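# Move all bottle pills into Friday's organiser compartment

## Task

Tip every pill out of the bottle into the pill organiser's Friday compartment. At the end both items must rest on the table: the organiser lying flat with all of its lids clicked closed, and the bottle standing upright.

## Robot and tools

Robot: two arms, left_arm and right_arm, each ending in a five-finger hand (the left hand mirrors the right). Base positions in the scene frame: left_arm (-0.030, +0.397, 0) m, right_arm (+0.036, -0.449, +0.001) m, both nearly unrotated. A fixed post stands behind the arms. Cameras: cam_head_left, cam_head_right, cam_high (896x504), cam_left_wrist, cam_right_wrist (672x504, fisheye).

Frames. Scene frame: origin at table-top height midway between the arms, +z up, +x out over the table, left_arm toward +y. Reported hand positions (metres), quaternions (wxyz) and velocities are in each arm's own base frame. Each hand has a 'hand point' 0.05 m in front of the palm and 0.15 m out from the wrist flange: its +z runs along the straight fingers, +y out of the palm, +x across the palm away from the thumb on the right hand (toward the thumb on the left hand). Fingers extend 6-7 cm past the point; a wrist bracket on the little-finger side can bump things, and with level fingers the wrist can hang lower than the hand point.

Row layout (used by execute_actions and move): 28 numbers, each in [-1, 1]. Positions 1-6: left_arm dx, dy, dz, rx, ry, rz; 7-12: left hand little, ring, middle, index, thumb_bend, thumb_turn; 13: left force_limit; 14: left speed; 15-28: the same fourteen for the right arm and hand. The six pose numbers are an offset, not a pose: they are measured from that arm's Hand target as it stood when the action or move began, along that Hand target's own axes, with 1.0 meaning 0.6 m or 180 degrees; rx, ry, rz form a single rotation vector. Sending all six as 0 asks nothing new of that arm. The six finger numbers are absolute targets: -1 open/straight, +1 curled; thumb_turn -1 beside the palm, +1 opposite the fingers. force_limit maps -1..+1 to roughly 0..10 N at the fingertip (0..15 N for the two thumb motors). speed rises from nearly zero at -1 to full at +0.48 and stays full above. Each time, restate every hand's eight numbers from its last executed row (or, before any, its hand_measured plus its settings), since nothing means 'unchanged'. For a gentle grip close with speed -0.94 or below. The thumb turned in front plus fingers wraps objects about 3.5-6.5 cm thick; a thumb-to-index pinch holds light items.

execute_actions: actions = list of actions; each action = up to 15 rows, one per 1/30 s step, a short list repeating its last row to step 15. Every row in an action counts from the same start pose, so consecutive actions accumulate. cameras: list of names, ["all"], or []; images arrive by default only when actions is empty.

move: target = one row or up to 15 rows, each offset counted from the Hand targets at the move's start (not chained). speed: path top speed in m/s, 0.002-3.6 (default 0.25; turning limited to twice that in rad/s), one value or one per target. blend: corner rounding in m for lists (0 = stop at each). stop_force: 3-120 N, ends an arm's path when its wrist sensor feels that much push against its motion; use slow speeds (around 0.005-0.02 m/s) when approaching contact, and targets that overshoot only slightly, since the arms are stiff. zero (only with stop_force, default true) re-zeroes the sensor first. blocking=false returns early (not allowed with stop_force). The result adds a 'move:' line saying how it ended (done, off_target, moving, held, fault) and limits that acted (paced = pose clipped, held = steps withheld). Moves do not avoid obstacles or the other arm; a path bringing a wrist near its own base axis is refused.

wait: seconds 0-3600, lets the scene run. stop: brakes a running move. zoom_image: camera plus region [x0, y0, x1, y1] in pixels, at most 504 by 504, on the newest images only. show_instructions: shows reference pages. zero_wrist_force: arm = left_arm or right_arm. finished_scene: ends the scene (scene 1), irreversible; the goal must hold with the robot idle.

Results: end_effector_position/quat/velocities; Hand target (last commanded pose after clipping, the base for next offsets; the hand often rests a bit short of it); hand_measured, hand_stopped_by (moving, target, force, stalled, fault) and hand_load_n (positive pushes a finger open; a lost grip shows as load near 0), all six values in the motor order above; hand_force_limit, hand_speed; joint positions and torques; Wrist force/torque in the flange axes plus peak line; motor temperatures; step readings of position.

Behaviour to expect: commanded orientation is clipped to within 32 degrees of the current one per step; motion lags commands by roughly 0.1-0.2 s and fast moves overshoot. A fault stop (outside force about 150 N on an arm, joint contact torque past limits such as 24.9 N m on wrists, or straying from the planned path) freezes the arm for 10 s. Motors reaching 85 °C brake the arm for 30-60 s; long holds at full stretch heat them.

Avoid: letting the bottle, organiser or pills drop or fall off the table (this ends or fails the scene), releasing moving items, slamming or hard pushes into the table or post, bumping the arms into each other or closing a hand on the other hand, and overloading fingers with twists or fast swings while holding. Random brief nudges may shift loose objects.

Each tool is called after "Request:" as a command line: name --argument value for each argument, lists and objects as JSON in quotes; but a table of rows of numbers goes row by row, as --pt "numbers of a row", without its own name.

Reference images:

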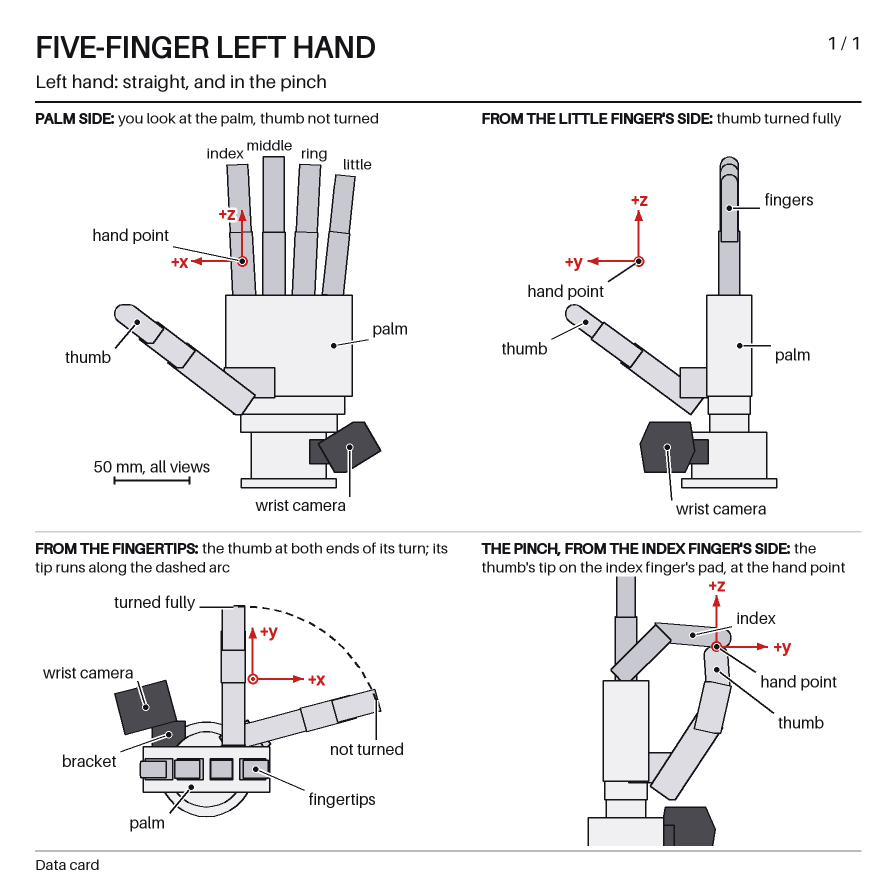

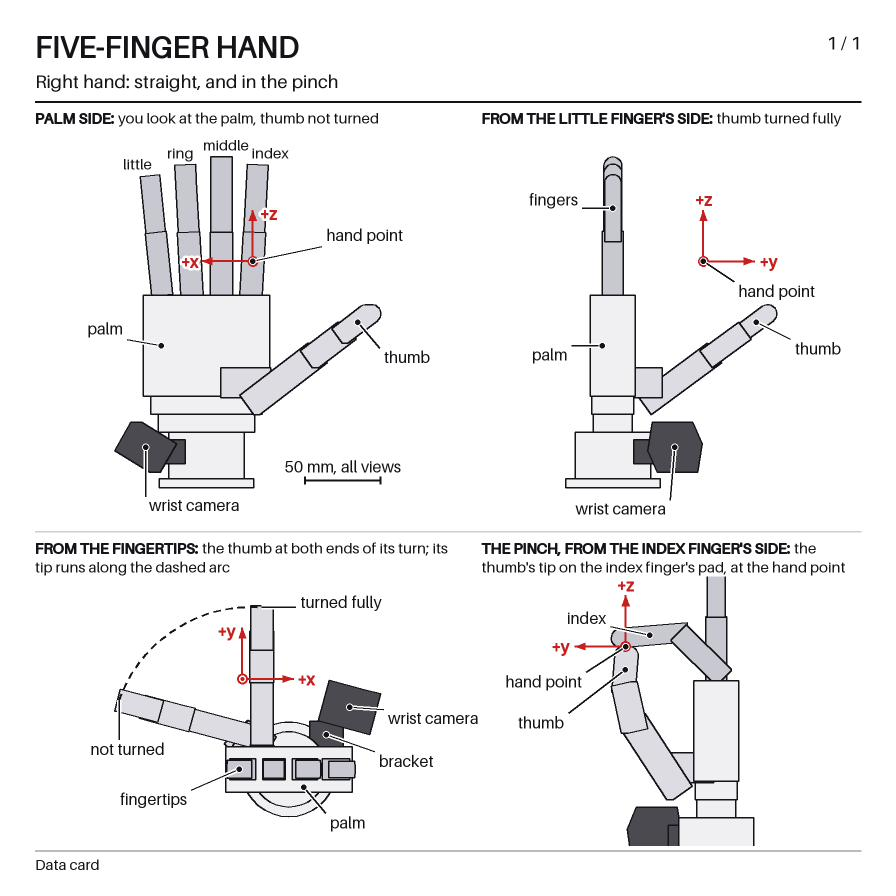

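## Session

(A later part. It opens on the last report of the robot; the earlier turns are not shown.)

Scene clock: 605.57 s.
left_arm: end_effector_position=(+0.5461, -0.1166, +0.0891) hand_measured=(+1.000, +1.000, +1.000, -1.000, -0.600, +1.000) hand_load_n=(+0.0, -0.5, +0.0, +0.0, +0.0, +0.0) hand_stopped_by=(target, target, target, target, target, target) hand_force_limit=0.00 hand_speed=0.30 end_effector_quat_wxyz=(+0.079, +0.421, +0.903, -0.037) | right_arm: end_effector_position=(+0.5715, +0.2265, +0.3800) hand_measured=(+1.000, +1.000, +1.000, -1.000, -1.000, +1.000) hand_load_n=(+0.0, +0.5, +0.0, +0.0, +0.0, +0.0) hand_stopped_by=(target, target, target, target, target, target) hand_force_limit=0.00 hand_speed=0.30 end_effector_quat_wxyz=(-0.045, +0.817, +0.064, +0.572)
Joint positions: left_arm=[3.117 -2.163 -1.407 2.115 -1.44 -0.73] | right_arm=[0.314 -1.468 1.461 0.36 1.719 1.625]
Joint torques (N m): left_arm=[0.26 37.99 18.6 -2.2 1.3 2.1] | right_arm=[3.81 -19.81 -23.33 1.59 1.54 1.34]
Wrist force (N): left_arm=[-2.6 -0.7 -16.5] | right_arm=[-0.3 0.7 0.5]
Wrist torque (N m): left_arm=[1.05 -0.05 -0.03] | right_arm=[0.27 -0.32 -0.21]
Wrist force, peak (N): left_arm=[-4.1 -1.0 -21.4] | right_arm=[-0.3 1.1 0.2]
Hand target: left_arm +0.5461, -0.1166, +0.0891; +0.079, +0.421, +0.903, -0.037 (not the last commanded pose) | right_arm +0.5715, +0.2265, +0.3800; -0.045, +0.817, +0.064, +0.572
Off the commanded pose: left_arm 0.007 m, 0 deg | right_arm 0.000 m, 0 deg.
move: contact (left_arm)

Request:
move --pt "-0.0015 0 -0.0082 0 0 0 1 1 1 -1 -0.6 1 0 0.3 0 0 0 0 0 0 1 1 1 -1 -1 1 0 0.3" --pt "-0.0233 0 -0.1325 0 0 0 1 1 1 -1 -0.6 1 0 0.3 0 0 0 0 0 0 1 1 1 -1 -1 1 0 0.3" --pt "0.03 -0.162 -0.142 0 0 0 1 1 1 -1 -0.6 1 0 0.3 0 0 0 0 0 0 1 1 1 -1 -1 1 0 0.3" --speed '[0.01,0.15,0.2]' --blend '[0.002,0.02,0]' --cameras '["all"]'

Request:
zoom_image --camera "cam_left_wrist" --region '[190, 80, 350, 220]'

Request:
zoom_image --camera "cam_high" --region '[350, 120, 510, 310]'

Scene clock: 608.70 s.
left_arm: end_effector_position=(+0.4508, -0.1541, +0.1698) hand_measured=(+1.000, +1.000, +1.000, -1.000, -0.600, +1.000) hand_load_n=(+0.0, +0.5, +0.0, +0.5, +0.0, +0.0) hand_stopped_by=(target, target, target, target, target, target) hand_force_limit=0.00 hand_speed=0.30 end_effector_quat_wxyz=(+0.079, +0.421, +0.903, -0.037) | right_arm: end_effector_position=(+0.5715, +0.2265, +0.3800) hand_measured=(+1.000, +1.000, +1.000, -1.000, -1.000, +1.000) hand_load_n=(+0.0, +0.0, +0.0, +0.0, +0.0, +0.0) hand_stopped_by=(target, target, target, target, target, target) hand_force_limit=0.00 hand_speed=0.30 end_effector_quat_wxyz=(-0.045, +0.817, +0.064, +0.572)
Joint positions: left_arm=[3.02 -1.916 -1.558 2.032 -1.452 -0.827] | right_arm=[0.314 -1.468 1.461 0.36 1.719 1.625]
Joint torques (N m): left_arm=[-8 38.44 8.21 -0.51 -1.58 -2] | right_arm=[4.25 -18.54 -23.81 1.37 1.63 1.22]
Wrist force (N): left_arm=[-1.4 0.1 -0.7] | right_arm=[-0.6 0.6 0.3]
Wrist torque (N m): left_arm=[0.19 0.19 0.01] | right_arm=[0.24 -0.27 -0.24]
Wrist force, peak (N): left_arm=[-3.2 -0.8 -17.5] | right_arm=[-0.5 1.1 0.4]
Hand target: left_arm +0.4507, -0.1542, +0.1698; +0.079, +0.421, +0.903, -0.037 | right_arm +0.5715, +0.2265, +0.3800; -0.045, +0.817, +0.064, +0.572
Off the commanded pose: left_arm 0.000 m, 0 deg | right_arm 0.000 m, 0 deg.
move: done

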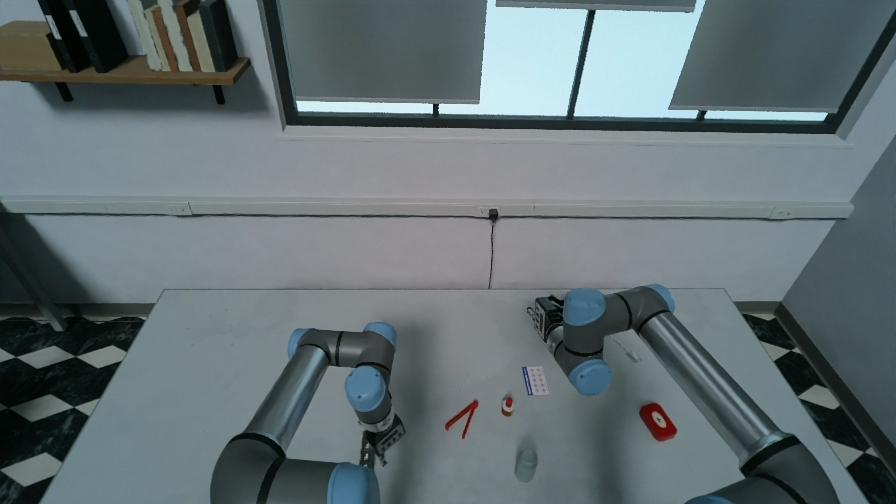

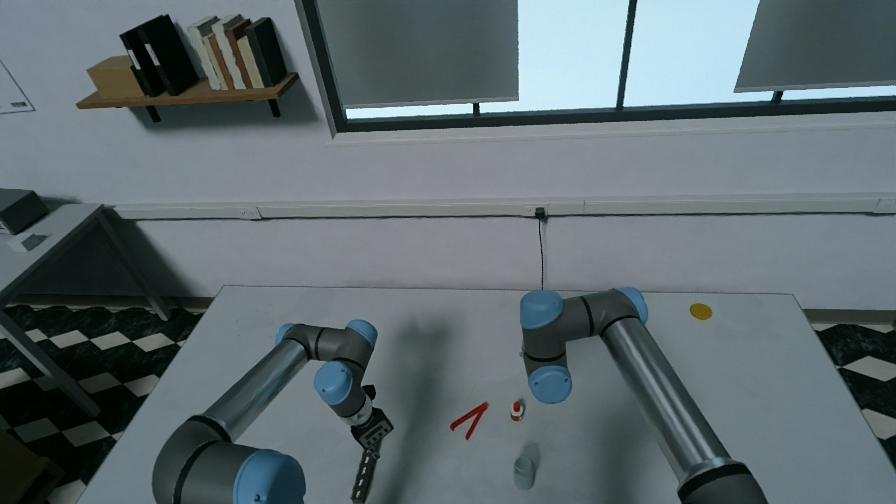

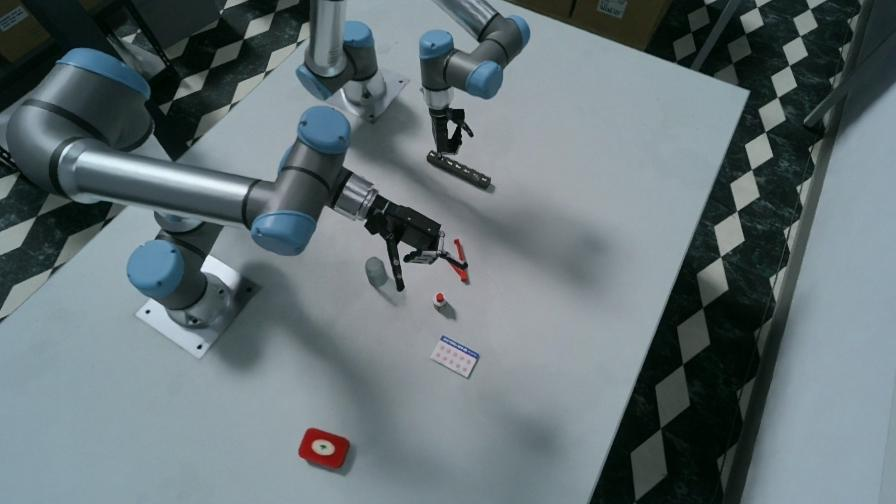

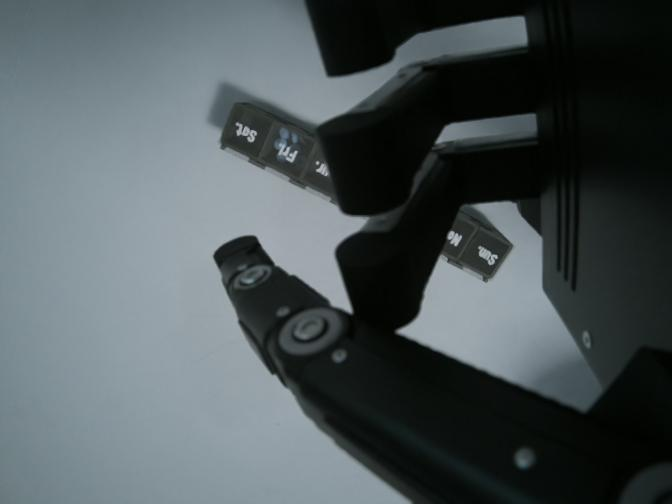

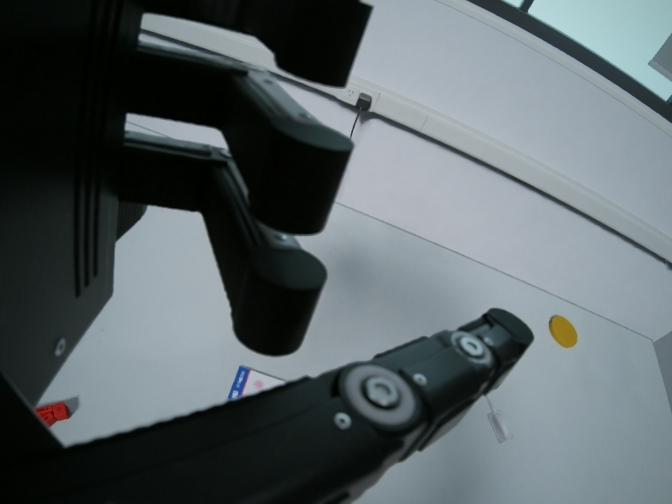

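Scaled by 3.150 from the camera's image (finer frame: 960x720).

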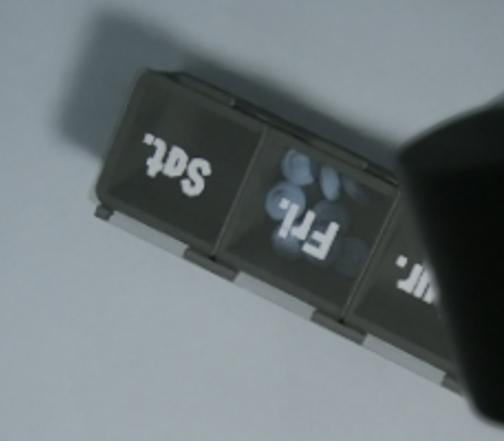

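Scaled by 2.653.

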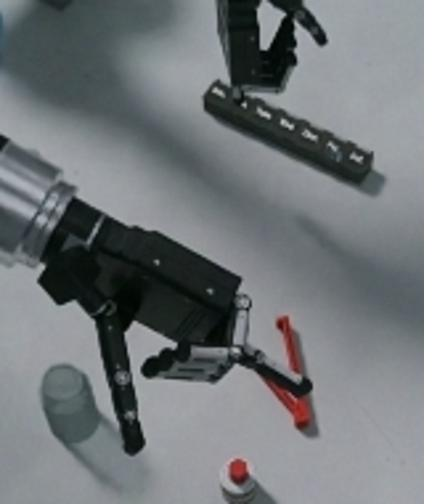

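Request:
move --target '[0.12,-0.087,-0.0203,0,0,0,1,1,1,-1,-0.6,1,0,0.3,0,0,0,0,0,0,1,1,1,-1,-1,1,0,0.3]' --speed 0.15 --cameras '["cam_left_wrist"]'

Request:
zoom_image --camera "cam_left_wrist" --region '[100, 0, 340, 240]'

Scene clock: 611.27 s.
left_arm: end_effector_position=(+0.3639, -0.1318, +0.1693) hand_measured=(+1.000, +1.000, +1.000, -1.000, -0.600, +1.000) hand_load_n=(+0.0, +0.0, +0.0, +0.0, +0.0, +0.0) hand_stopped_by=(target, target, target, target, target, target) hand_force_limit=0.00 hand_speed=0.30 end_effector_quat_wxyz=(+0.079, +0.421, +0.903, -0.037) | right_arm: end_effector_position=(+0.5715, +0.2265, +0.3800) hand_measured=(+1.000, +1.000, +1.000, -1.000, -1.000, +1.000) hand_load_n=(+0.0, +0.0, +0.0, +0.0, +0.0, +0.5) hand_stopped_by=(target, target, target, target, target, target) hand_force_limit=0.00 hand_speed=0.30 end_effector_quat_wxyz=(-0.045, +0.817, +0.064, +0.572)
Joint positions: left_arm=[3.056 -1.709 -1.825 2.087 -1.448 -0.792] | right_arm=[0.314 -1.468 1.461 0.36 1.719 1.625]
Joint torques (N m): left_arm=[4.88 28.89 8.35 -0.29 1.73 2.57] | right_arm=[4.63 -19.32 -23.22 1.44 1.63 1.37]
Wrist force (N): left_arm=[-1.2 0.3 -0.7] | right_arm=[-0.2 0.8 0.3]
Wrist torque (N m): left_arm=[0.21 0.15 -0.06] | right_arm=[0.27 -0.32 -0.21]
Wrist force, peak (N): left_arm=[-2.0 0.7 -0.6] | right_arm=[-0.8 0.7 0.6]
Hand target: left_arm +0.3638, -0.1318, +0.1693; +0.079, +0.421, +0.903, -0.037 | right_arm +0.5715, +0.2265, +0.3800; -0.045, +0.817, +0.064, +0.572
Off the commanded pose: left_arm 0.000 m, 0 deg | right_arm 0.000 m, 0 deg.
move: done

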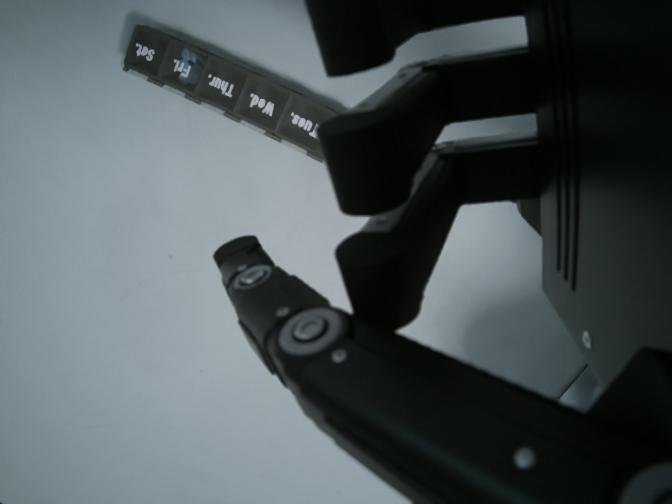

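Scaled by 2.100 from the camera's image (finer frame: 960x720).

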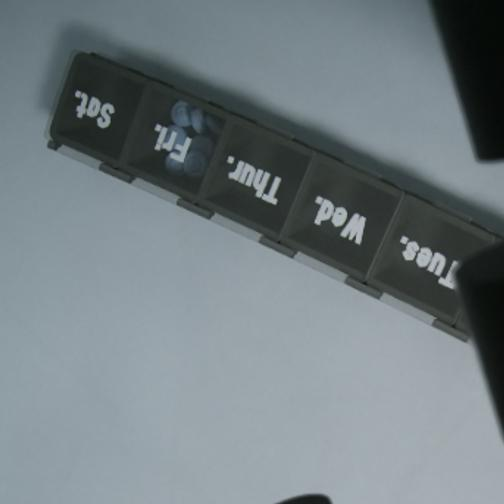

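Request:
finished_scene

The scene is finished: the task was done.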